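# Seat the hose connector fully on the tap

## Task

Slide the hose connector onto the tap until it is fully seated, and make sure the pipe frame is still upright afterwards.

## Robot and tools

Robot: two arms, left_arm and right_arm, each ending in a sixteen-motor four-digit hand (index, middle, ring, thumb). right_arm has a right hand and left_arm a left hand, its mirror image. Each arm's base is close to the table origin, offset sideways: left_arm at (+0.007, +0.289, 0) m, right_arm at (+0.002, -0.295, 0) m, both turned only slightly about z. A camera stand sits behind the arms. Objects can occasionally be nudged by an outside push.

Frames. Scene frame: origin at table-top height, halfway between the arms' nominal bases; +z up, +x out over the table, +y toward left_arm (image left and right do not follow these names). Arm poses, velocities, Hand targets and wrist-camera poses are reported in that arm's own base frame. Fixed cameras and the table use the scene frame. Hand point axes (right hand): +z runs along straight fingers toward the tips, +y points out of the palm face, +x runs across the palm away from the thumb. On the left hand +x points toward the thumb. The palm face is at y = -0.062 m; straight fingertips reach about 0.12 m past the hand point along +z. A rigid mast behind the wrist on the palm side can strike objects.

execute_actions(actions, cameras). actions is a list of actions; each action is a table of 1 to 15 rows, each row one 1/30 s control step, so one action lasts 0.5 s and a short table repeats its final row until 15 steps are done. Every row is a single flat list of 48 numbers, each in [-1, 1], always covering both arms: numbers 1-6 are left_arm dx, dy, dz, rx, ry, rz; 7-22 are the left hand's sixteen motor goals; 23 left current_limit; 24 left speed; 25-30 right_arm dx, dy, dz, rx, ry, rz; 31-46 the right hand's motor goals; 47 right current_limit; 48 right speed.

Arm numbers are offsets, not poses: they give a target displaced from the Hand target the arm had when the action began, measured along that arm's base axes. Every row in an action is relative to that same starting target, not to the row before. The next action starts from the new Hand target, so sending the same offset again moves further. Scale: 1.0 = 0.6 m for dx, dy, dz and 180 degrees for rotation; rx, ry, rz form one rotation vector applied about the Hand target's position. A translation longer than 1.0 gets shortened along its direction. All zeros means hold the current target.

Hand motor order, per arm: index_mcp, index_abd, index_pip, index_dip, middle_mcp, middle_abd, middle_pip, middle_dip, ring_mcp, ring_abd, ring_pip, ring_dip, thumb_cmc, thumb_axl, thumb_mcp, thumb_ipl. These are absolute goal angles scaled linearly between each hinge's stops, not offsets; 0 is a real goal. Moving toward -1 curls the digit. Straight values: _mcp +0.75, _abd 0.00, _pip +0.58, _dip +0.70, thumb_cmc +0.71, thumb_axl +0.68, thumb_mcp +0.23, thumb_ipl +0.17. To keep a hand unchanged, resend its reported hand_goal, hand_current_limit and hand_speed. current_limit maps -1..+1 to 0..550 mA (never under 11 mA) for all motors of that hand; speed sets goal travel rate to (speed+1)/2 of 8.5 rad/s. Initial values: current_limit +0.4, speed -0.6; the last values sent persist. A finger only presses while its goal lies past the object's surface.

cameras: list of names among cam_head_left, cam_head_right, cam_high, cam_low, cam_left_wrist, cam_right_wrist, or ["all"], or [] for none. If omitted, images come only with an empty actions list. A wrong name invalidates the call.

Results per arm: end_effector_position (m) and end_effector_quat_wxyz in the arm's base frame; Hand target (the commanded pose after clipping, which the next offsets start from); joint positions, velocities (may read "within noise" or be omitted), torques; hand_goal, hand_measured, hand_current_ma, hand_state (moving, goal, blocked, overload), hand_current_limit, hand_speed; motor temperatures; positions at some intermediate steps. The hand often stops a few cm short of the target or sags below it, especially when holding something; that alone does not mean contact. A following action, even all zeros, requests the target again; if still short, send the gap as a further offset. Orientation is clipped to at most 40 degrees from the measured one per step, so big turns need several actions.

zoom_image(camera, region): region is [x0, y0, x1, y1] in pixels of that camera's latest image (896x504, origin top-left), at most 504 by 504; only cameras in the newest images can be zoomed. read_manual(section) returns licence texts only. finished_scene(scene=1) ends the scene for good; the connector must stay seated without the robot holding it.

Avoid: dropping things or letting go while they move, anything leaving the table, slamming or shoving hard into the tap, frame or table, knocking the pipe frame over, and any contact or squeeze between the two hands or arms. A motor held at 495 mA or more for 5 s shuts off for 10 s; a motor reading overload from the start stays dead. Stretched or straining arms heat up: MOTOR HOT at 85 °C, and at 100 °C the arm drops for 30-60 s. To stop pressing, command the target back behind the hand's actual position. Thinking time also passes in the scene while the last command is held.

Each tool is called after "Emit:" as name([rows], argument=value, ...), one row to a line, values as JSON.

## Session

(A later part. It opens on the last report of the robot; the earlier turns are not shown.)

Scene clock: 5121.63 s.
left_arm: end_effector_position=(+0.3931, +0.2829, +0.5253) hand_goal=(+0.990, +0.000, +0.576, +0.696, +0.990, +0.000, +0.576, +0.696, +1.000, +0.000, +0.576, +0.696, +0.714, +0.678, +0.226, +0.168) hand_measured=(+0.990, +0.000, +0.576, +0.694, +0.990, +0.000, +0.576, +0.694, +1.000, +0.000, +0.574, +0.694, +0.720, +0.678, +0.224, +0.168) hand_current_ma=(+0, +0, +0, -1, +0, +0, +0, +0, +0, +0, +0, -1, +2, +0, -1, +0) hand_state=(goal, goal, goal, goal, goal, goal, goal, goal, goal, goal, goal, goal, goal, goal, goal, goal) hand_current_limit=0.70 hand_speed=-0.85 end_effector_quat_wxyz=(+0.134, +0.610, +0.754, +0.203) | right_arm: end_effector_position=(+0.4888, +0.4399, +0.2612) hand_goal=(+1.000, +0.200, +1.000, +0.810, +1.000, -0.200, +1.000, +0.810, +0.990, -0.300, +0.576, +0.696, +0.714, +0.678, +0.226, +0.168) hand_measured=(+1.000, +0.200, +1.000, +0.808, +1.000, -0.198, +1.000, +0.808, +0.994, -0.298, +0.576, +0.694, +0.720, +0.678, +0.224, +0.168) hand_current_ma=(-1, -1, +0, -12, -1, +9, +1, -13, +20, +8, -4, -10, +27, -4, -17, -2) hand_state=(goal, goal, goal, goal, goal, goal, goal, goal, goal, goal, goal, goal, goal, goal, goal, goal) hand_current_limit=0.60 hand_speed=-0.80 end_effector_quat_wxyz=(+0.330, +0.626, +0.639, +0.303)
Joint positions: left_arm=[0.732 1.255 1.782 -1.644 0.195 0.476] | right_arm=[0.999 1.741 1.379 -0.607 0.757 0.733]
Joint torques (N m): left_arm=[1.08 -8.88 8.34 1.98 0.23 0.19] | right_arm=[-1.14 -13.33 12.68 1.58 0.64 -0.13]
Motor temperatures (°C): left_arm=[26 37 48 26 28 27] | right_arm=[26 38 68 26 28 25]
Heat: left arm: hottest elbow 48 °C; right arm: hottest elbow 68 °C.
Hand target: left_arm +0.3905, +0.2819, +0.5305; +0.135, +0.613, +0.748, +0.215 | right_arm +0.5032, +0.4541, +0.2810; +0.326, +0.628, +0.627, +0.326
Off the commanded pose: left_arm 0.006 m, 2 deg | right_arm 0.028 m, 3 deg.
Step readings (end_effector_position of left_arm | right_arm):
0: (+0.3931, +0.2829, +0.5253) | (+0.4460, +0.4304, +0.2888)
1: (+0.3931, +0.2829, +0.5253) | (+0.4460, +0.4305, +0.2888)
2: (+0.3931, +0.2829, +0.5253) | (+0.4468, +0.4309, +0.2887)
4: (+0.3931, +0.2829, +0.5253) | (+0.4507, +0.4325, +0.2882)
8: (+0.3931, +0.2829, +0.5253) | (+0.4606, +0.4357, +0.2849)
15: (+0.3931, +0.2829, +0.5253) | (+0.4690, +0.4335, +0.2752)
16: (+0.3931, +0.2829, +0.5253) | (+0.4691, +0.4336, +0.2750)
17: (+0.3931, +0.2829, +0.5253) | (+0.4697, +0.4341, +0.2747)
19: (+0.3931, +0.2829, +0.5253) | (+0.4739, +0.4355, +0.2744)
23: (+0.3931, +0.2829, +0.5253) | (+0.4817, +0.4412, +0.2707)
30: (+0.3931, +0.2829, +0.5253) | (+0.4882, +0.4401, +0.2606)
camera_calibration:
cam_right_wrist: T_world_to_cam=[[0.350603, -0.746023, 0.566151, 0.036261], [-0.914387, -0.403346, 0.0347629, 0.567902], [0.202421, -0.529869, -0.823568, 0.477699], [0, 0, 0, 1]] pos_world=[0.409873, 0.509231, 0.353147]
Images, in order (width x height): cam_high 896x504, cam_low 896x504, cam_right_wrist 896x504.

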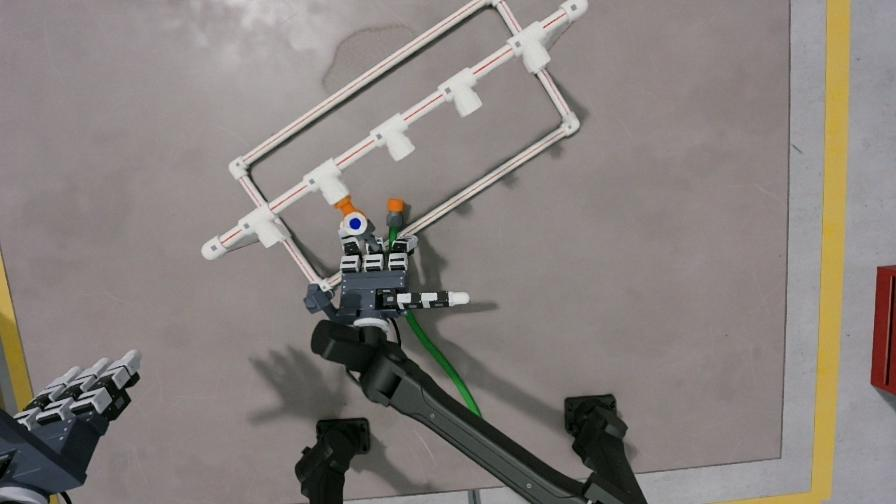

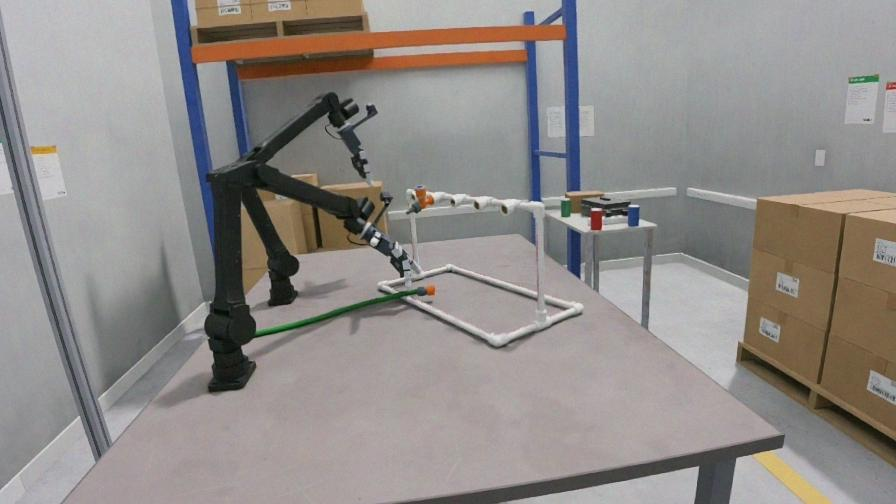

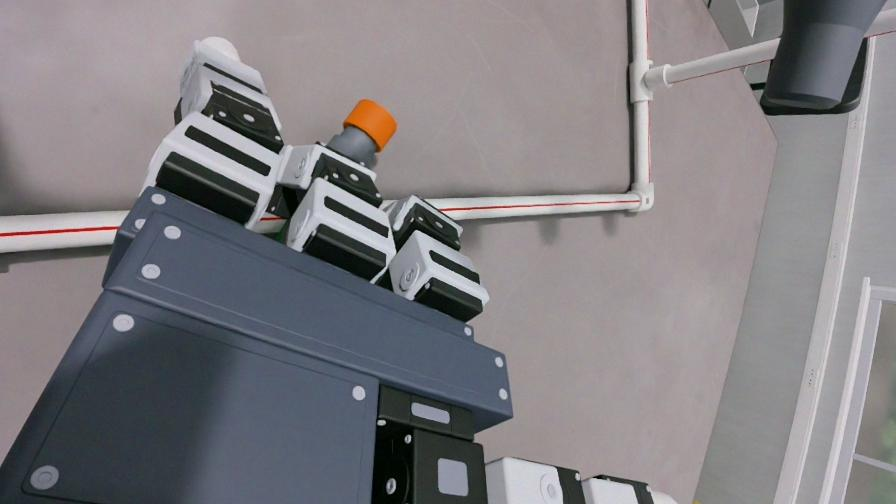

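Emit:
execute_actions([
  [[0,0,0,0,0,0,0.99,0,0.576,0.696,0.99,0,0.576,0.696,1.0,0,0.576,0.696,0.714,0.678,0.226,0.168,0.7,-0.85,0.033,0.005,-0.025,0,0,0,1.0,0.2,1.0,0.81,1.0,-0.2,1.0,0.81,0.99,-0.3,0.576,0.696,0.714,0.678,0.226,0.168,0.6,-0.8]],
  [[0,0,0,0,0,0,0.99,0,0.576,0.696,0.99,0,0.576,0.696,1.0,0,0.576,0.696,0.714,0.678,0.226,0.168,0.7,-0.85,0.0,0.0,-0.025,0,0,0,1.0,0.2,1.0,0.81,1.0,-0.2,1.0,0.81,0.99,-0.3,0.576,0.696,0.714,0.678,0.226,0.168,0.6,-0.8]],
], cameras=["cam_high","cam_right_wrist","cam_low"])

Emit:
zoom_image(camera="cam_low", region=[370, 220, 470, 330])

Emit:
zoom_image(camera="cam_high", region=[330, 180, 450, 300])

Scene clock: 5143.20 s.
left_arm: end_effector_position=(+0.3931, +0.2829, +0.5253) hand_goal=(+0.990, +0.000, +0.576, +0.696, +0.990, +0.000, +0.576, +0.696, +1.000, +0.000, +0.576, +0.696, +0.714, +0.678, +0.226, +0.168) hand_measured=(+0.990, +0.000, +0.576, +0.694, +0.990, +0.000, +0.576, +0.694, +1.000, +0.000, +0.574, +0.694, +0.720, +0.678, +0.224, +0.168) hand_current_ma=(+0, +0, +0, -1, +0, +0, +0, +0, +0, +0, +0, -1, +2, +0, -1, +0) hand_state=(goal, goal, goal, goal, goal, goal, goal, goal, goal, goal, goal, goal, goal, goal, goal, goal) hand_current_limit=0.70 hand_speed=-0.85 end_effector_quat_wxyz=(+0.134, +0.610, +0.754, +0.203) | right_arm: end_effector_position=(+0.5109, +0.4466, +0.2426) hand_goal=(+1.000, +0.200, +1.000, +0.810, +1.000, -0.200, +1.000, +0.810, +0.990, -0.300, +0.576, +0.696, +0.714, +0.678, +0.226, +0.168) hand_measured=(+1.000, +0.200, +1.000, +0.808, +1.000, -0.198, +1.000, +0.808, +0.994, -0.298, +0.576, +0.694, +0.720, +0.678, +0.224, +0.168) hand_current_ma=(-1, -1, +0, -12, -1, +9, +1, -13, +20, +8, -4, -10, +27, -4, -17, -2) hand_state=(goal, goal, goal, goal, goal, goal, goal, goal, goal, goal, goal, goal, goal, goal, goal, goal) hand_current_limit=0.60 hand_speed=-0.80 end_effector_quat_wxyz=(+0.327, +0.627, +0.634, +0.312)
Joint positions: left_arm=[0.732 1.255 1.782 -1.644 0.195 0.476] | right_arm=[0.973 1.797 1.397 -0.529 0.741 0.705]
Joint torques (N m): left_arm=[0.91 -8.7 8.28 2.03 0.22 0.2] | right_arm=[-1.08 -13.74 11.56 1.68 0.6 -0.13]
Motor temperatures (°C): left_arm=[26 37 47 26 28 27] | right_arm=[26 37 69 26 27 25]
Heat: left arm: hottest elbow 47 °C; right arm: hottest elbow 69 °C.
Hand target: left_arm +0.3905, +0.2819, +0.5305; +0.135, +0.613, +0.748, +0.215 | right_arm +0.5231, +0.4570, +0.2509; +0.326, +0.628, +0.627, +0.326
Off the commanded pose: left_arm 0.006 m, 2 deg | right_arm 0.018 m, 2 deg.
Step readings (end_effector_position of left_arm | right_arm):
0: (+0.3931, +0.2829, +0.5253) | (+0.4889, +0.4400, +0.2614)
1: (+0.3931, +0.2829, +0.5253) | (+0.4889, +0.4401, +0.2613)
2: (+0.3931, +0.2829, +0.5253) | (+0.4897, +0.4403, +0.2611)
4: (+0.3931, +0.2829, +0.5253) | (+0.4935, +0.4412, +0.2605)
8: (+0.3931, +0.2829, +0.5253) | (+0.5015, +0.4449, +0.2563)
15: (+0.3931, +0.2829, +0.5253) | (+0.5077, +0.4430, +0.2464)
16: (+0.3931, +0.2829, +0.5253) | (+0.5081, +0.4427, +0.2461)
17: (+0.3931, +0.2829, +0.5253) | (+0.5084, +0.4428, +0.2465)
19: (+0.3931, +0.2829, +0.5253) | (+0.5090, +0.4437, +0.2474)
23: (+0.3931, +0.2829, +0.5253) | (+0.5102, +0.4454, +0.2466)
30: (+0.3931, +0.2829, +0.5253) | (+0.5109, +0.4465, +0.2425)
camera_calibration:
cam_right_wrist: T_world_to_cam=[[0.344681, -0.756232, 0.556155, 0.0540471], [-0.914745, -0.403627, 0.0180888, 0.595732], [0.2108, -0.514975, -0.830882, 0.452385], [0, 0, 0, 1]] pos_world=[0.430951, 0.514292, 0.335044]
Images, in order (width x height): cam_high 896x504, cam_low 896x504, cam_right_wrist 896x504.

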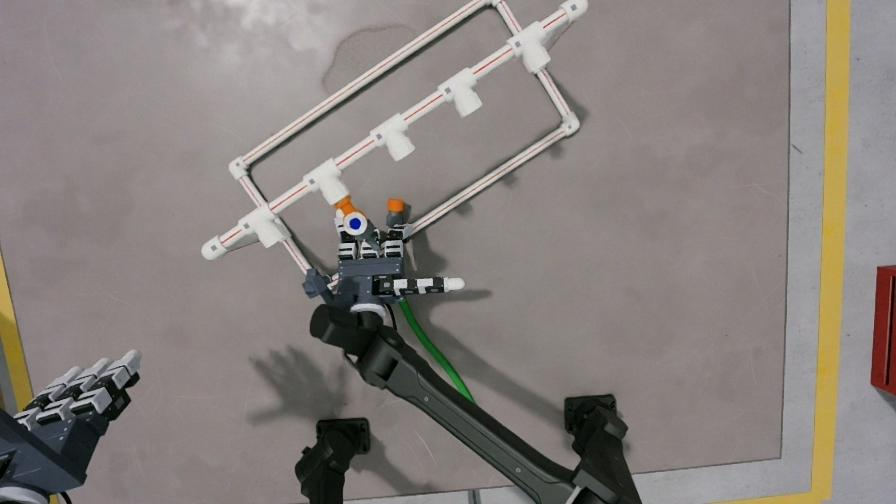

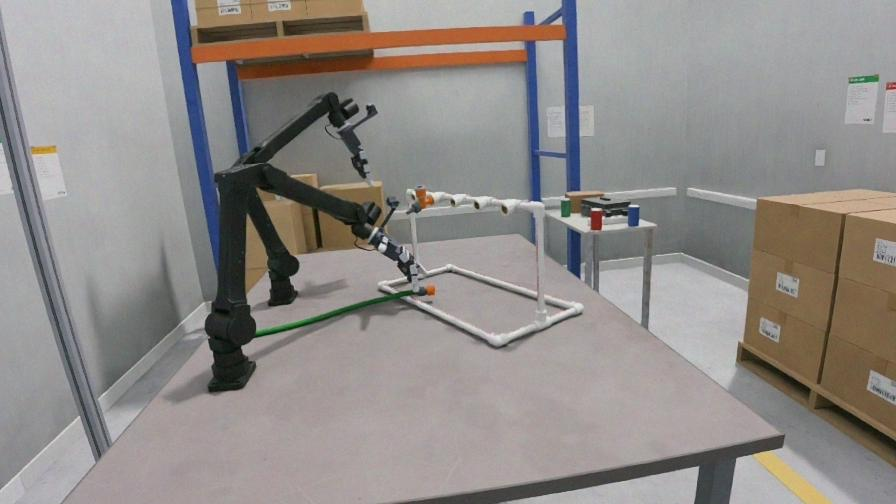

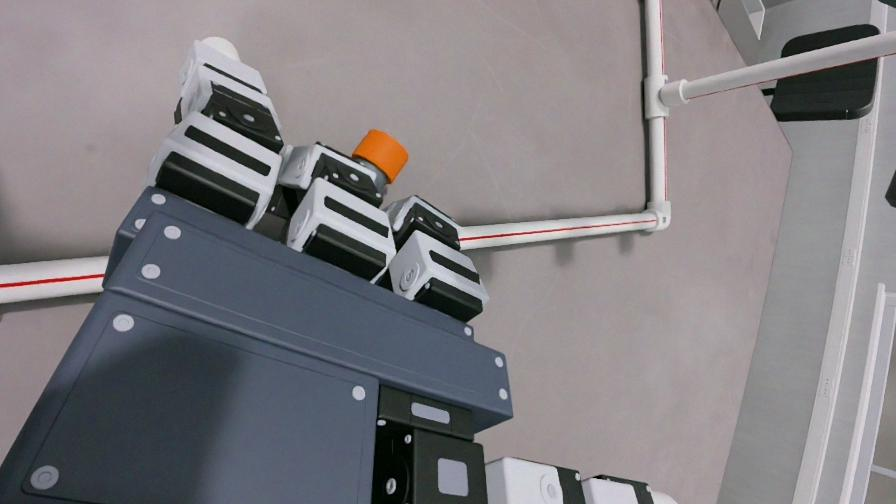

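Scaled by 4.582.

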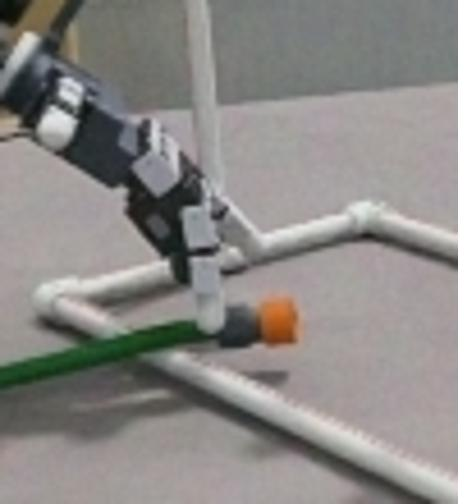

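Scaled by 4.200.

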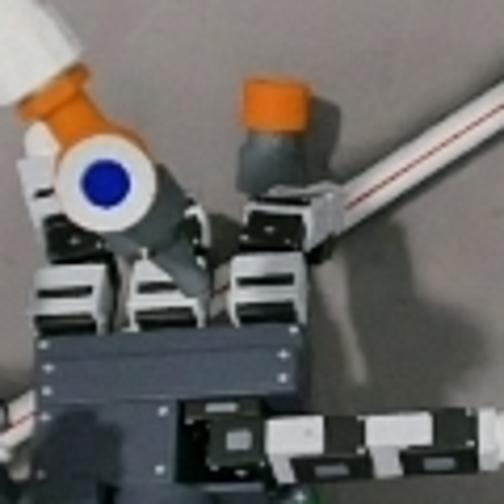

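Emit:
execute_actions([
  [[0,0,0,0,0,0,0.99,0,0.576,0.696,0.99,0,0.576,0.696,1.0,0,0.576,0.696,0.714,0.678,0.226,0.168,0.7,-0.85,-0.018,0.004,-0.012,0,0,0,1.0,0.16,1.0,0.81,1.0,-0.16,1.0,0.81,0.99,-0.3,0.576,0.696,0.714,0.678,0.226,0.168,0.6,-0.8]],
  [[0,0,0,0,0,0,0.99,0,0.576,0.696,0.99,0,0.576,0.696,1.0,0,0.576,0.696,0.714,0.678,0.226,0.168,0.7,-0.85,0.0,0.0,-0.009,0,0,0,1.0,0.16,1.0,0.81,1.0,-0.16,1.0,0.81,0.99,-0.3,0.576,0.696,0.714,0.678,0.226,0.168,0.6,-0.8]],
], cameras=["cam_high","cam_right_wrist","cam_low"])

Emit:
zoom_image(camera="cam_low", region=[370, 220, 470, 330])

Emit:
zoom_image(camera="cam_right_wrist", region=[260, 100, 460, 260])

Scene clock: 5166.30 s.
left_arm: end_effector_position=(+0.3931, +0.2829, +0.5253) hand_goal=(+0.990, +0.000, +0.576, +0.696, +0.990, +0.000, +0.576, +0.696, +1.000, +0.000, +0.576, +0.696, +0.714, +0.678, +0.226, +0.168) hand_measured=(+0.990, +0.000, +0.576, +0.694, +0.990, +0.000, +0.576, +0.694, +1.000, +0.000, +0.574, +0.694, +0.720, +0.678, +0.224, +0.168) hand_current_ma=(+0, +0, +0, -1, +0, +0, +0, +0, +0, +0, +0, -1, +2, +0, -1, +0) hand_state=(goal, goal, goal, goal, goal, goal, goal, goal, goal, goal, goal, goal, goal, goal, goal, goal) hand_current_limit=0.70 hand_speed=-0.85 end_effector_quat_wxyz=(+0.134, +0.610, +0.754, +0.203) | right_arm: end_effector_position=(+0.5120, +0.4477, +0.2435) hand_goal=(+1.000, +0.160, +1.000, +0.810, +1.000, -0.160, +1.000, +0.810, +0.990, -0.300, +0.576, +0.696, +0.714, +0.678, +0.226, +0.168) hand_measured=(+1.000, +0.162, +1.000, +0.808, +1.000, -0.162, +1.000, +0.808, +0.994, -0.298, +0.576, +0.694, +0.720, +0.678, +0.224, +0.168) hand_current_ma=(-1, +10, +0, -12, -1, -11, +1, -13, +20, +8, -4, -10, +27, -4, -17, -2) hand_state=(goal, goal, goal, goal, goal, goal, goal, goal, goal, goal, goal, goal, goal, goal, goal, goal) hand_current_limit=0.60 hand_speed=-0.80 end_effector_quat_wxyz=(+0.329, +0.628, +0.630, +0.319)
Joint positions: left_arm=[0.732 1.255 1.782 -1.644 0.195 0.476] | right_arm=[0.973 1.801 1.397 -0.51 0.747 0.705]
Joint torques (N m): left_arm=[0.79 -8.82 8.18 1.99 0.25 0.19] | right_arm=[0.09 -13.57 9.68 1.69 0.76 0.05]
Motor temperatures (°C): left_arm=[26 36 46 26 28 27] | right_arm=[26 36 68 26 27 25]
Heat: left arm: hottest elbow 46 °C; right arm: hottest elbow 68 °C.
Hand target: left_arm +0.3905, +0.2819, +0.5305; +0.135, +0.613, +0.748, +0.215 | right_arm +0.5123, +0.4595, +0.2382; +0.326, +0.628, +0.627, +0.326
Off the commanded pose: left_arm 0.006 m, 2 deg | right_arm 0.013 m, 1 deg.
Step readings (end_effector_position of left_arm | right_arm):
0: (+0.3931, +0.2829, +0.5253) | (+0.5109, +0.4466, +0.2426)
1: (+0.3931, +0.2829, +0.5253) | (+0.5109, +0.4466, +0.2426)
2: (+0.3931, +0.2829, +0.5253) | (+0.5109, +0.4466, +0.2427)
4: (+0.3931, +0.2829, +0.5253) | (+0.5110, +0.4465, +0.2432)
8: (+0.3931, +0.2829, +0.5253) | (+0.5112, +0.4463, +0.2440)
15: (+0.3931, +0.2829, +0.5253) | (+0.5111, +0.4464, +0.2443)
16: (+0.3931, +0.2829, +0.5253) | (+0.5111, +0.4464, +0.2443)
17: (+0.3931, +0.2829, +0.5253) | (+0.5112, +0.4465, +0.2444)
19: (+0.3931, +0.2829, +0.5253) | (+0.5114, +0.4468, +0.2447)
23: (+0.3931, +0.2829, +0.5253) | (+0.5117, +0.4473, +0.2447)
30: (+0.3931, +0.2829, +0.5253) | (+0.5119, +0.4476, +0.2437)
camera_calibration:
cam_right_wrist: T_world_to_cam=[[0.335177, -0.762887, 0.552865, 0.0626987], [-0.916279, -0.40053, 0.00281492, 0.600265], [0.219291, -0.507522, -0.833266, 0.446313], [0, 0, 0, 1]] pos_world=[0.431123, 0.51477, 0.335544]
Images, in order (width x height): cam_high 896x504, cam_low 896x504, cam_right_wrist 896x504.

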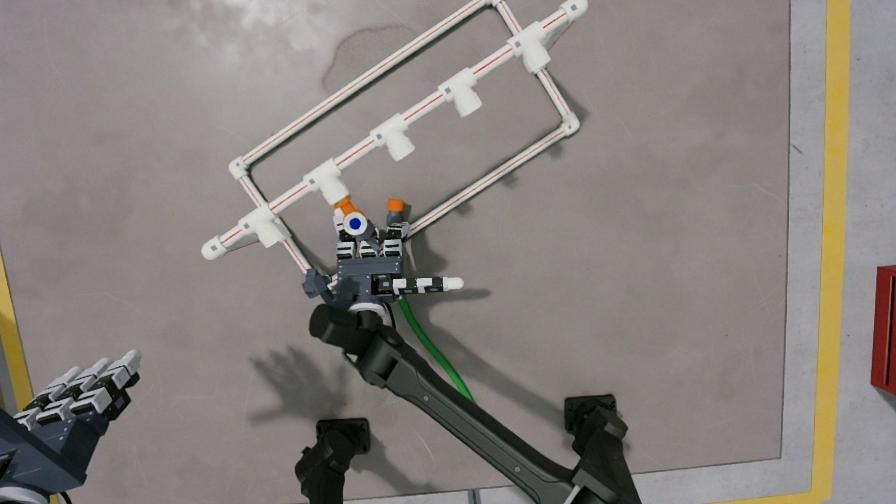

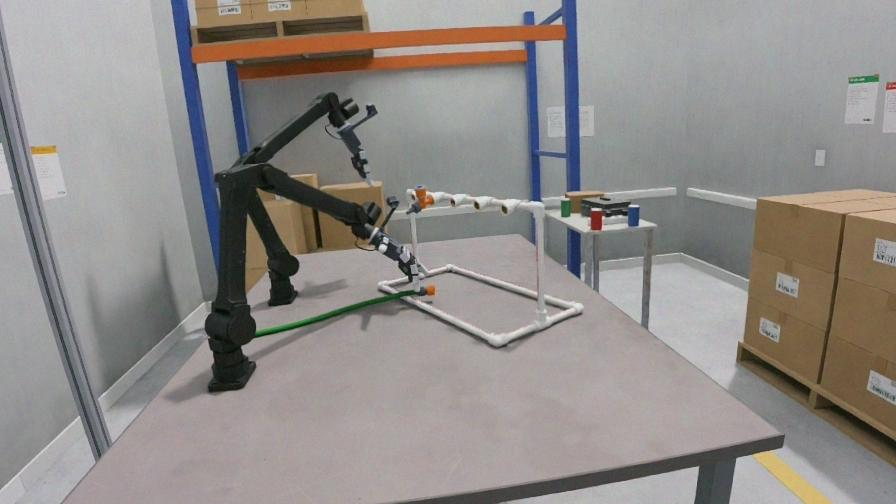

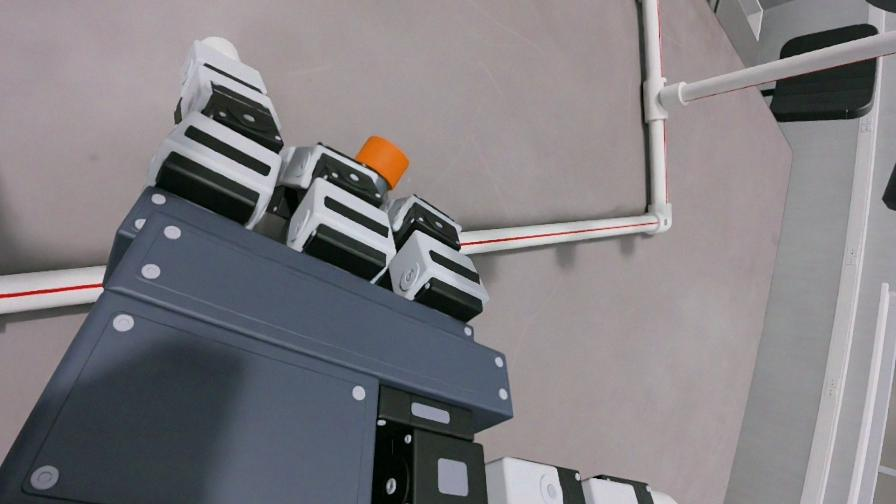

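Scaled by 4.582.

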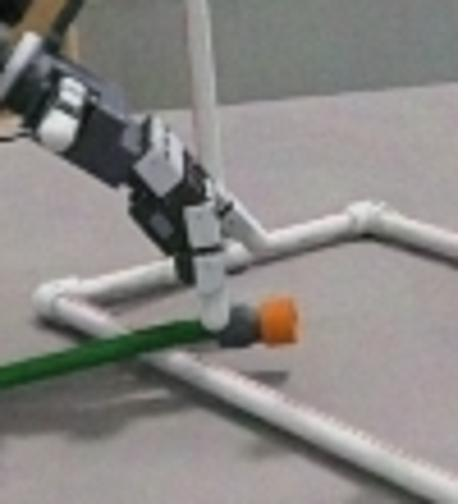

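Scaled by 2.520.

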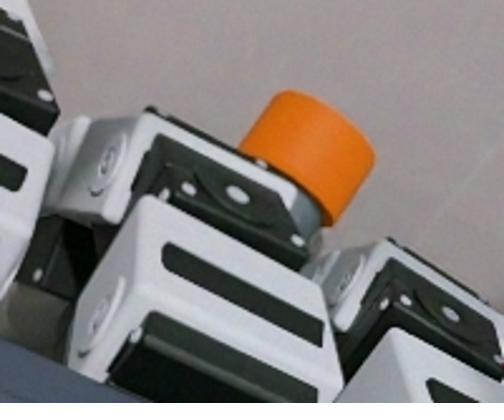

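Emit:
execute_actions([
  [[0,0,0,0,0,0,0.99,0,0.576,0.696,0.99,0,0.576,0.696,1.0,0,0.576,0.696,0.714,0.678,0.226,0.168,0.7,-0.85,-0.028,0.0,-0.02,0,0,0,1.0,0.16,1.0,0.81,1.0,-0.16,1.0,0.81,0.99,-0.3,0.576,0.696,0.714,0.678,0.226,0.168,0.6,-0.8]],
  [[0,0,0,0,0,0,0.99,0,0.576,0.696,0.99,0,0.576,0.696,1.0,0,0.576,0.696,0.714,0.678,0.226,0.168,0.7,-0.85,0.0,0.0,-0.009,0,0,0,1.0,0.16,1.0,0.81,1.0,-0.16,1.0,0.81,0.99,-0.3,0.576,0.696,0.714,0.678,0.226,0.168,0.6,-0.8]],
], cameras=["cam_high","cam_low"])

Emit:
zoom_image(camera="cam_low", region=[390, 250, 450, 310])

Emit:
zoom_image(camera="cam_high", region=[330, 180, 450, 300])

Scene clock: 5175.07 s.
left_arm: end_effector_position=(+0.3931, +0.2829, +0.5253) hand_goal=(+0.990, +0.000, +0.576, +0.696, +0.990, +0.000, +0.576, +0.696, +1.000, +0.000, +0.576, +0.696, +0.714, +0.678, +0.226, +0.168) hand_measured=(+0.990, +0.000, +0.576, +0.694, +0.990, +0.000, +0.576, +0.694, +1.000, +0.000, +0.574, +0.694, +0.720, +0.678, +0.224, +0.168) hand_current_ma=(+0, +0, +0, -1, +0, +0, +0, +0, +0, +0, +0, -1, +2, +0, -1, +0) hand_state=(goal, goal, goal, goal, goal, goal, goal, goal, goal, goal, goal, goal, goal, goal, goal, goal) hand_current_limit=0.70 hand_speed=-0.85 end_effector_quat_wxyz=(+0.134, +0.610, +0.754, +0.203) | right_arm: end_effector_position=(+0.4961, +0.4559, +0.2373) hand_goal=(+1.000, +0.160, +1.000, +0.810, +1.000, -0.160, +1.000, +0.810, +0.990, -0.300, +0.576, +0.696, +0.714, +0.678, +0.226, +0.168) hand_measured=(+1.000, +0.162, +1.000, +0.808, +1.000, -0.162, +1.000, +0.808, +0.994, -0.298, +0.576, +0.694, +0.720, +0.678, +0.224, +0.168) hand_current_ma=(-1, +9, +0, -11, -1, -10, +1, -13, +20, +8, -4, -10, +27, -4, -17, -2) hand_state=(goal, goal, goal, goal, goal, goal, goal, goal, goal, goal, goal, goal, goal, goal, goal, goal) hand_current_limit=0.60 hand_speed=-0.80 end_effector_quat_wxyz=(+0.326, +0.627, +0.626, +0.329)
Joint positions: left_arm=[0.732 1.255 1.782 -1.644 0.195 0.476] | right_arm=[1.004 1.801 1.373 -0.481 0.763 0.732]
Joint torques (N m): left_arm=[1.26 -8.88 8.27 1.89 0.24 0.18] | right_arm=[-0.32 -13.57 7.86 1.69 0.74 0.06]
Motor temperatures (°C): left_arm=[26 36 46 26 28 27] | right_arm=[26 37 66 26 27 25]
Heat: left arm: hottest elbow 46 °C; right arm: hottest elbow 66 °C.
Hand target: left_arm +0.3905, +0.2819, +0.5305; +0.135, +0.613, +0.748, +0.215 | right_arm +0.4954, +0.4595, +0.2208; +0.326, +0.628, +0.627, +0.326
Off the commanded pose: left_arm 0.006 m, 2 deg | right_arm 0.017 m, 0 deg.
Step readings (end_effector_position of left_arm | right_arm):
0: (+0.3931, +0.2829, +0.5253) | (+0.5120, +0.4477, +0.2435)
1: (+0.3931, +0.2829, +0.5253) | (+0.5120, +0.4476, +0.2436)
2: (+0.3931, +0.2829, +0.5253) | (+0.5117, +0.4477, +0.2441)
4: (+0.3931, +0.2829, +0.5253) | (+0.5104, +0.4482, +0.2451)
8: (+0.3931, +0.2829, +0.5253) | (+0.5034, +0.4526, +0.2426)
15: (+0.3931, +0.2829, +0.5253) | (+0.4962, +0.4566, +0.2382)
16: (+0.3931, +0.2829, +0.5253) | (+0.4962, +0.4566, +0.2382)
17: (+0.3931, +0.2829, +0.5253) | (+0.4963, +0.4566, +0.2385)
19: (+0.3931, +0.2829, +0.5253) | (+0.4965, +0.4568, +0.2390)
23: (+0.3931, +0.2829, +0.5253) | (+0.4966, +0.4569, +0.2391)
30: (+0.3931, +0.2829, +0.5253) | (+0.4961, +0.4559, +0.2373)
Images, in order (width x height): cam_high 896x504, cam_low 896x504.

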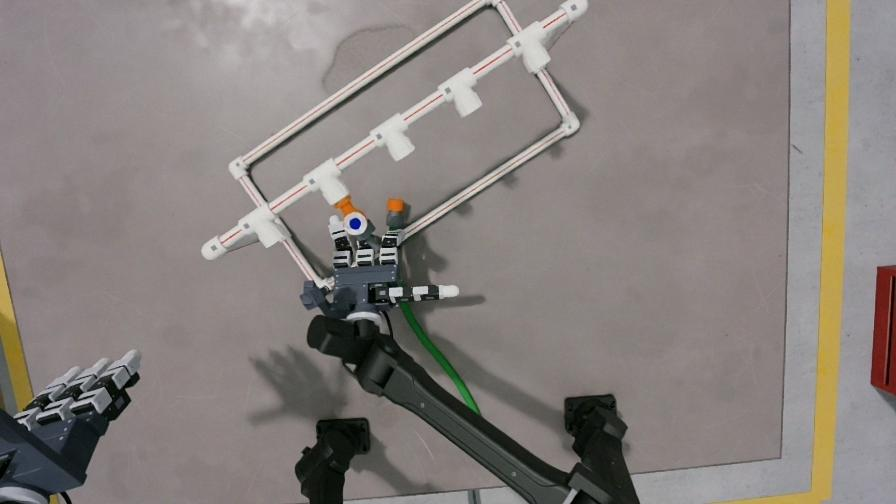

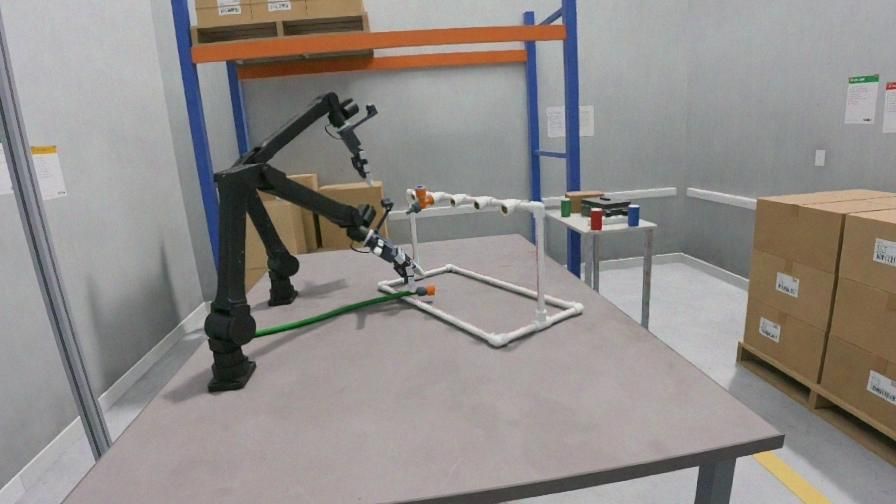

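Scaled by 8.400.

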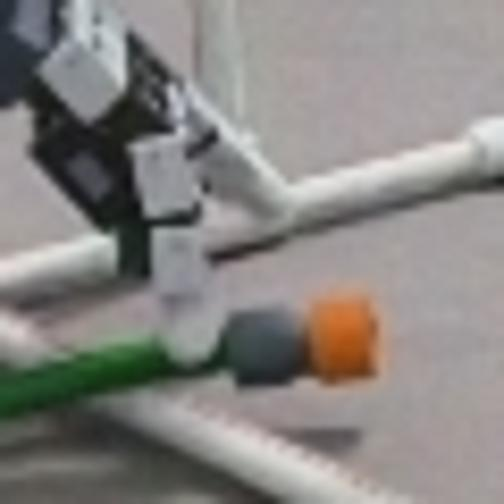

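Scaled by 4.200.

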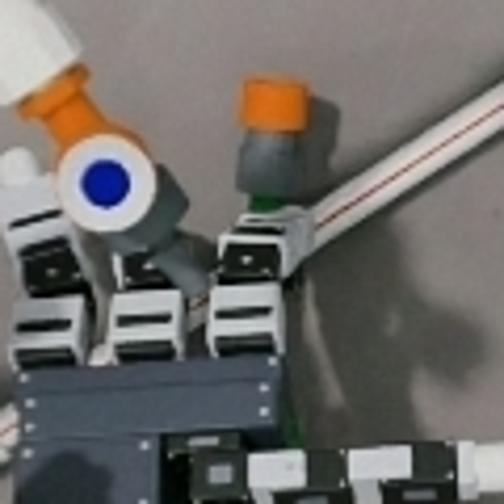

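Emit:
execute_actions([
  [[0,0,0,0,0,0,0.99,0,0.576,0.696,0.99,0,0.576,0.696,1.0,0,0.576,0.696,0.714,0.678,0.226,0.168,0.7,-0.85,0.0,-0.022,-0.02,0,0,0,1.0,0.16,1.0,0.81,1.0,-0.16,1.0,0.81,0.99,-0.3,0.576,0.696,0.714,0.678,0.226,0.168,0.6,-0.8]],
  [[0,0,0,0,0,0,0.99,0,0.576,0.696,0.99,0,0.576,0.696,1.0,0,0.576,0.696,0.714,0.678,0.226,0.168,0.7,-0.85,0.0,0.0,-0.01,0,0,0,1.0,0.16,1.0,0.81,1.0,-0.16,1.0,0.81,0.99,-0.3,0.576,0.696,0.714,0.678,0.226,0.168,0.6,-0.8]],
], cameras=["cam_high","cam_low"])

Emit:
zoom_image(camera="cam_low", region=[390, 250, 450, 310])

Emit:
zoom_image(camera="cam_high", region=[330, 180, 450, 300])

Scene clock: 5188.90 s.
left_arm: end_effector_position=(+0.3931, +0.2829, +0.5253) hand_goal=(+0.990, +0.000, +0.576, +0.696, +0.990, +0.000, +0.576, +0.696, +1.000, +0.000, +0.576, +0.696, +0.714, +0.678, +0.226, +0.168) hand_measured=(+0.990, +0.000, +0.576, +0.694, +0.990, +0.000, +0.576, +0.694, +1.000, +0.000, +0.574, +0.694, +0.720, +0.678, +0.224, +0.168) hand_current_ma=(+0, +0, +0, -1, +0, +0, +0, +0, +0, +0, +0, -1, +2, +0, -1, +0) hand_state=(goal, goal, goal, goal, goal, goal, goal, goal, goal, goal, goal, goal, goal, goal, goal, goal) hand_current_limit=0.70 hand_speed=-0.85 end_effector_quat_wxyz=(+0.134, +0.610, +0.754, +0.203) | right_arm: end_effector_position=(+0.4927, +0.4505, +0.2229) hand_goal=(+1.000, +0.160, +1.000, +0.810, +1.000, -0.160, +1.000, +0.810, +0.990, -0.300, +0.576, +0.696, +0.714, +0.678, +0.226, +0.168) hand_measured=(+0.996, +0.174, +1.000, +0.814, +1.000, -0.162, +1.000, +0.808, +0.994, -0.298, +0.576, +0.694, +0.720, +0.678, +0.224, +0.168) hand_current_ma=(-18, +57, -1, +16, -1, -8, +1, -13, +22, +8, -4, -10, +34, -4, -17, -2) hand_state=(goal, goal, goal, goal, goal, goal, goal, goal, goal, goal, goal, goal, goal, goal, goal, goal) hand_current_limit=0.60 hand_speed=-0.80 end_effector_quat_wxyz=(+0.328, +0.625, +0.625, +0.335)
Joint positions: left_arm=[0.732 1.255 1.782 -1.644 0.195 0.476] | right_arm=[1.004 1.801 1.323 -0.414 0.766 0.721]
Joint torques (N m): left_arm=[0.85 -8.82 8.32 1.95 0.23 0.2] | right_arm=[-1.26 -13.68 6.93 1.66 0.33 0.04]
Motor temperatures (°C): left_arm=[26 36 46 26 28 27] | right_arm=[26 37 62 26 27 25]
Heat: left arm: hottest elbow 46 °C; right arm: hottest elbow 62 °C.
Hand target: left_arm +0.3905, +0.2819, +0.5305; +0.135, +0.613, +0.748, +0.215 | right_arm +0.4955, +0.4463, +0.2029; +0.326, +0.628, +0.627, +0.326
Off the commanded pose: left_arm 0.006 m, 2 deg | right_arm 0.021 m, 1 deg.
Step readings (end_effector_position of left_arm | right_arm):
0: (+0.3931, +0.2829, +0.5253) | (+0.4961, +0.4559, +0.2373)
1: (+0.3931, +0.2829, +0.5253) | (+0.4960, +0.4558, +0.2372)
2: (+0.3931, +0.2829, +0.5253) | (+0.4959, +0.4556, +0.2364)
4: (+0.3931, +0.2829, +0.5253) | (+0.4951, +0.4543, +0.2331)
8: (+0.3931, +0.2829, +0.5253) | (+0.4925, +0.4499, +0.2229)
15: (+0.3931, +0.2829, +0.5253) | (+0.4926, +0.4502, +0.2229)
16: (+0.3931, +0.2829, +0.5253) | (+0.4926, +0.4502, +0.2229)
17: (+0.3931, +0.2829, +0.5253) | (+0.4926, +0.4503, +0.2229)
19: (+0.3931, +0.2829, +0.5253) | (+0.4926, +0.4502, +0.2227)
23: (+0.3931, +0.2829, +0.5253) | (+0.4926, +0.4502, +0.2227)
30: (+0.3931, +0.2829, +0.5253) | (+0.4927, +0.4504, +0.2229)
Images, in order (width x height): cam_high 896x504, cam_low 896x504.

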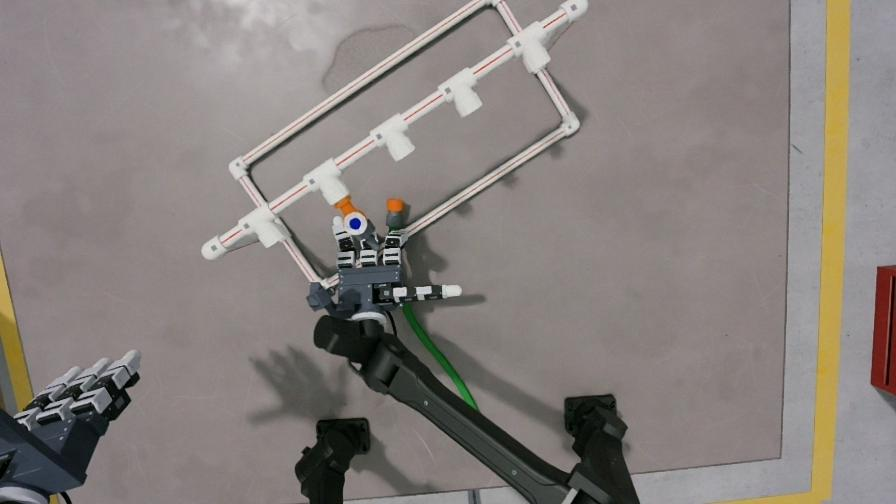

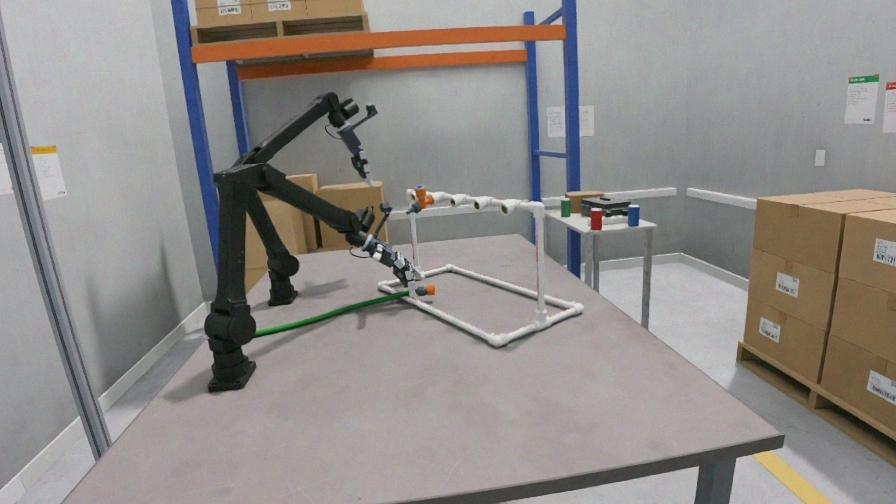

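Scaled by 8.400.

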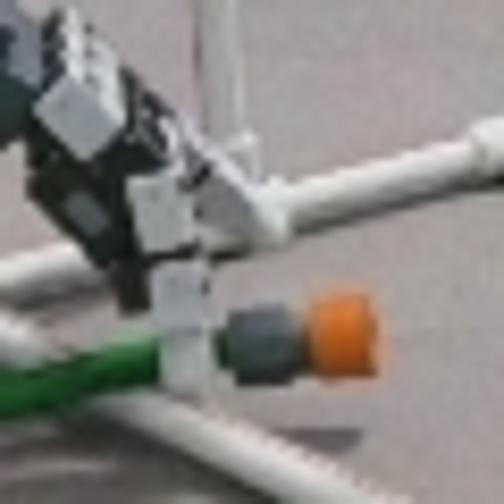

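Scaled by 4.200.

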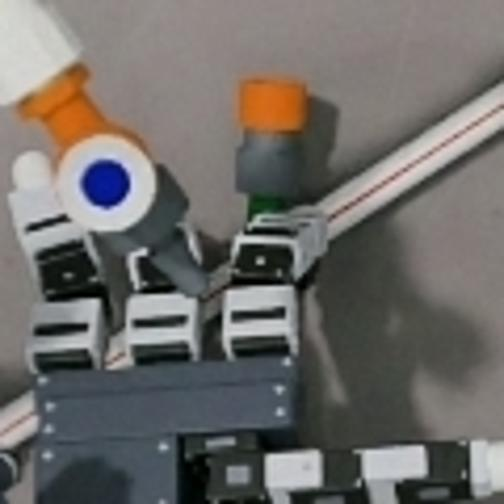

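Emit:
execute_actions([
  [[0,0,0,0,0,0,0.99,0,0.576,0.696,0.99,0,0.576,0.696,1.0,0,0.576,0.696,0.714,0.678,0.226,0.168,0.7,-0.85,0.0,0.0,0.0,0,0,0,1.0,0.05,1.0,0.81,1.0,-0.05,1.0,0.81,0.99,-0.3,0.576,0.696,0.714,0.678,0.226,0.168,0.75,-0.85]],
  [[0,0,0,0,0,0,0.99,0,0.576,0.696,0.99,0,0.576,0.696,1.0,0,0.576,0.696,0.714,0.678,0.226,0.168,0.7,-0.85,0.0,0.0,0.0,0,0,0,1.0,-0.08,1.0,0.81,1.0,0.1,1.0,0.81,0.99,-0.3,0.576,0.696,0.714,0.678,0.226,0.168,0.75,-0.85]],
  [[0,0,0,0,0,0,0.99,0,0.576,0.696,0.99,0,0.576,0.696,1.0,0,0.576,0.696,0.714,0.678,0.226,0.168,0.7,-0.85,0.0,0.0,0.0,0,0,0,1.0,-0.08,1.0,0.81,1.0,0.1,1.0,0.81,0.99,-0.3,0.576,0.696,0.714,0.678,0.226,0.168,0.75,-0.85]],
], cameras=["cam_high","cam_low"])

Emit:
zoom_image(camera="cam_low", region=[390, 250, 450, 310])

Emit:
zoom_image(camera="cam_high", region=[330, 180, 450, 300])

Scene clock: 5208.47 s.
left_arm: end_effector_position=(+0.3931, +0.2829, +0.5253) hand_goal=(+0.990, +0.000, +0.576, +0.696, +0.990, +0.000, +0.576, +0.696, +1.000, +0.000, +0.576, +0.696, +0.714, +0.678, +0.226, +0.168) hand_measured=(+0.990, +0.000, +0.576, +0.694, +0.990, +0.000, +0.576, +0.694, +1.000, +0.000, +0.574, +0.694, +0.720, +0.678, +0.224, +0.168) hand_current_ma=(+0, +0, +0, -1, +0, +0, +0, +0, +0, +0, +0, -1, +2, +0, -1, +0) hand_state=(goal, goal, goal, goal, goal, goal, goal, goal, goal, goal, goal, goal, goal, goal, goal, goal) hand_current_limit=0.70 hand_speed=-0.85 end_effector_quat_wxyz=(+0.134, +0.610, +0.754, +0.203) | right_arm: end_effector_position=(+0.4931, +0.4475, +0.2199) hand_goal=(+1.000, -0.080, +1.000, +0.810, +1.000, +0.100, +1.000, +0.810, +0.990, -0.300, +0.576, +0.696, +0.714, +0.678, +0.226, +0.168) hand_measured=(+0.990, -0.038, +0.996, +0.810, +1.000, +0.062, +1.000, +0.808, +0.994, -0.298, +0.576, +0.694, +0.720, +0.678, +0.224, +0.168) hand_current_ma=(-53, +186, -17, +0, -1, -166, +1, -12, +22, +8, -4, -10, +34, -4, -17, -2) hand_state=(goal, blocked, goal, goal, goal, blocked, goal, goal, goal, goal, goal, goal, goal, goal, goal, goal) hand_current_limit=0.75 hand_speed=-0.85 end_effector_quat_wxyz=(+0.329, +0.625, +0.625, +0.332)
Joint positions: left_arm=[0.732 1.255 1.782 -1.644 0.195 0.476] | right_arm=[1.001 1.801 1.316 -0.413 0.766 0.721]
Joint torques (N m): left_arm=[1.08 -8.82 8.25 1.98 0.22 0.19] | right_arm=[-1.03 -13.68 7.38 1.65 0.32 0.03]
Motor temperatures (°C): left_arm=[26 36 45 26 28 27] | right_arm=[26 38 58 26 27 25]
Heat: left arm: hottest elbow 45 °C; right arm: hottest elbow 58 °C.
Hand target: left_arm +0.3905, +0.2819, +0.5305; +0.135, +0.613, +0.748, +0.215 | right_arm +0.4955, +0.4463, +0.2028; +0.326, +0.628, +0.627, +0.326
Off the commanded pose: left_arm 0.006 m, 2 deg | right_arm 0.017 m, 1 deg.
Step readings (end_effector_position of left_arm | right_arm):
0: (+0.3931, +0.2829, +0.5253) | (+0.4927, +0.4505, +0.2229)
1: (+0.3931, +0.2829, +0.5253) | (+0.4927, +0.4505, +0.2229)
2: (+0.3931, +0.2829, +0.5253) | (+0.4927, +0.4505, +0.2229)
4: (+0.3931, +0.2829, +0.5253) | (+0.4927, +0.4505, +0.2229)
8: (+0.3931, +0.2829, +0.5253) | (+0.4928, +0.4496, +0.2221)
15: (+0.3931, +0.2829, +0.5253) | (+0.4931, +0.4491, +0.2220)
16: (+0.3931, +0.2829, +0.5253) | (+0.4931, +0.4491, +0.2220)
17: (+0.3931, +0.2829, +0.5253) | (+0.4931, +0.4491, +0.2220)
19: (+0.3931, +0.2829, +0.5253) | (+0.4931, +0.4487, +0.2217)
23: (+0.3931, +0.2829, +0.5253) | (+0.4931, +0.4474, +0.2199)
30: (+0.3931, +0.2829, +0.5253) | (+0.4931, +0.4475, +0.2199)
31: (+0.3931, +0.2829, +0.5253) | (+0.4931, +0.4475, +0.2199)
32: (+0.3931, +0.2829, +0.5253) | (+0.4931, +0.4475, +0.2199)
34: (+0.3931, +0.2829, +0.5253) | (+0.4931, +0.4475, +0.2199)
38: (+0.3931, +0.2829, +0.5253) | (+0.4931, +0.4475, +0.2199)
45: (+0.3931, +0.2829, +0.5253) | (+0.4931, +0.4475, +0.2199)
Images, in order (width x height): cam_high 896x504, cam_low 896x504.

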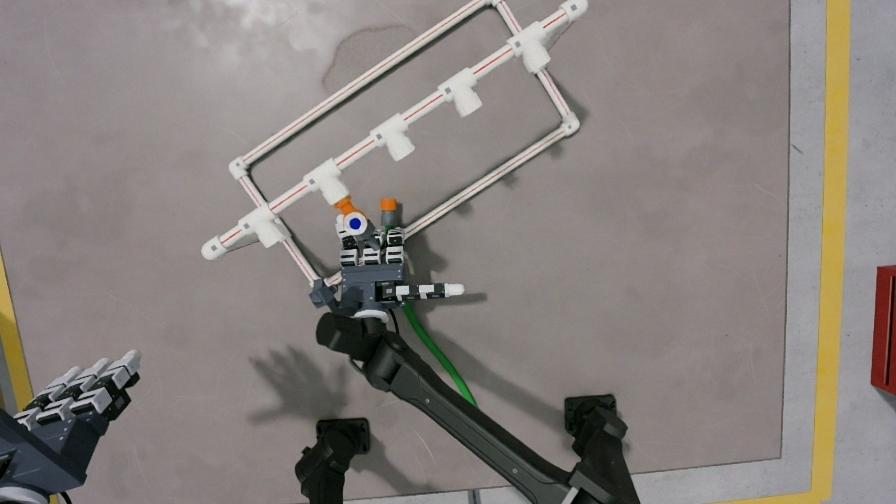

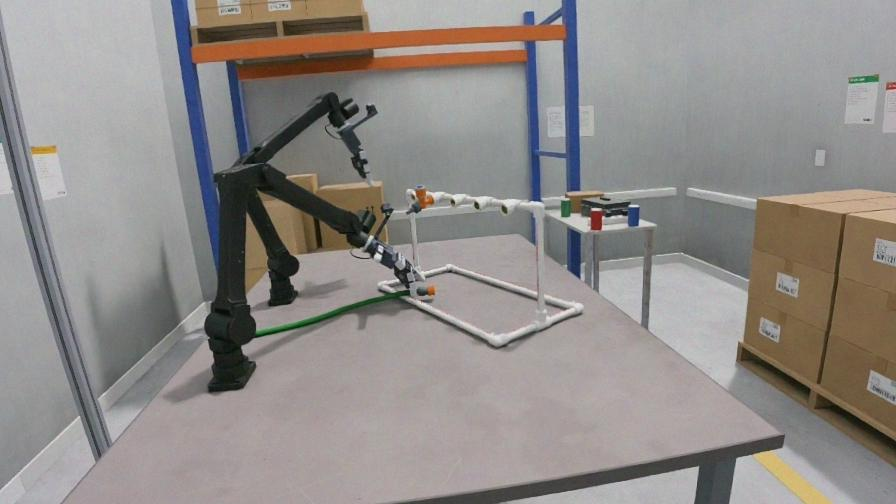

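Scaled by 8.400.

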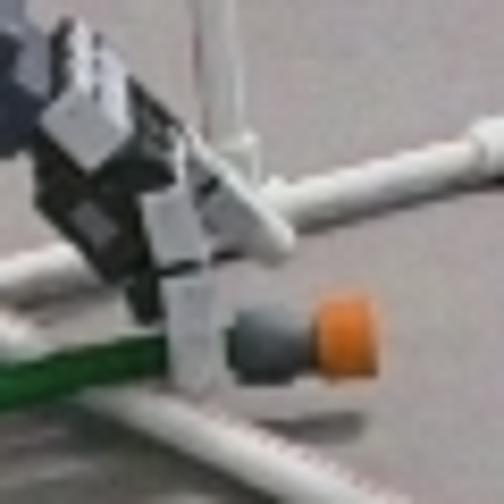

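Scaled by 4.200.

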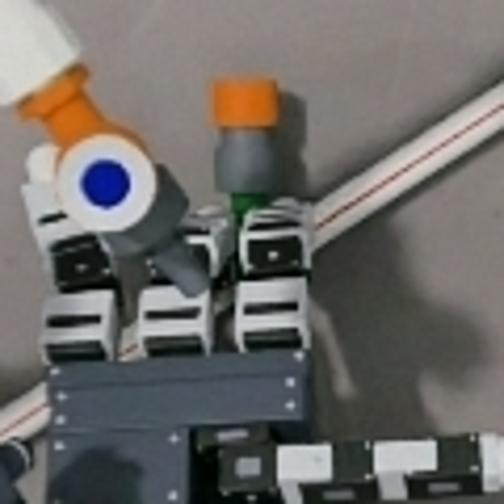

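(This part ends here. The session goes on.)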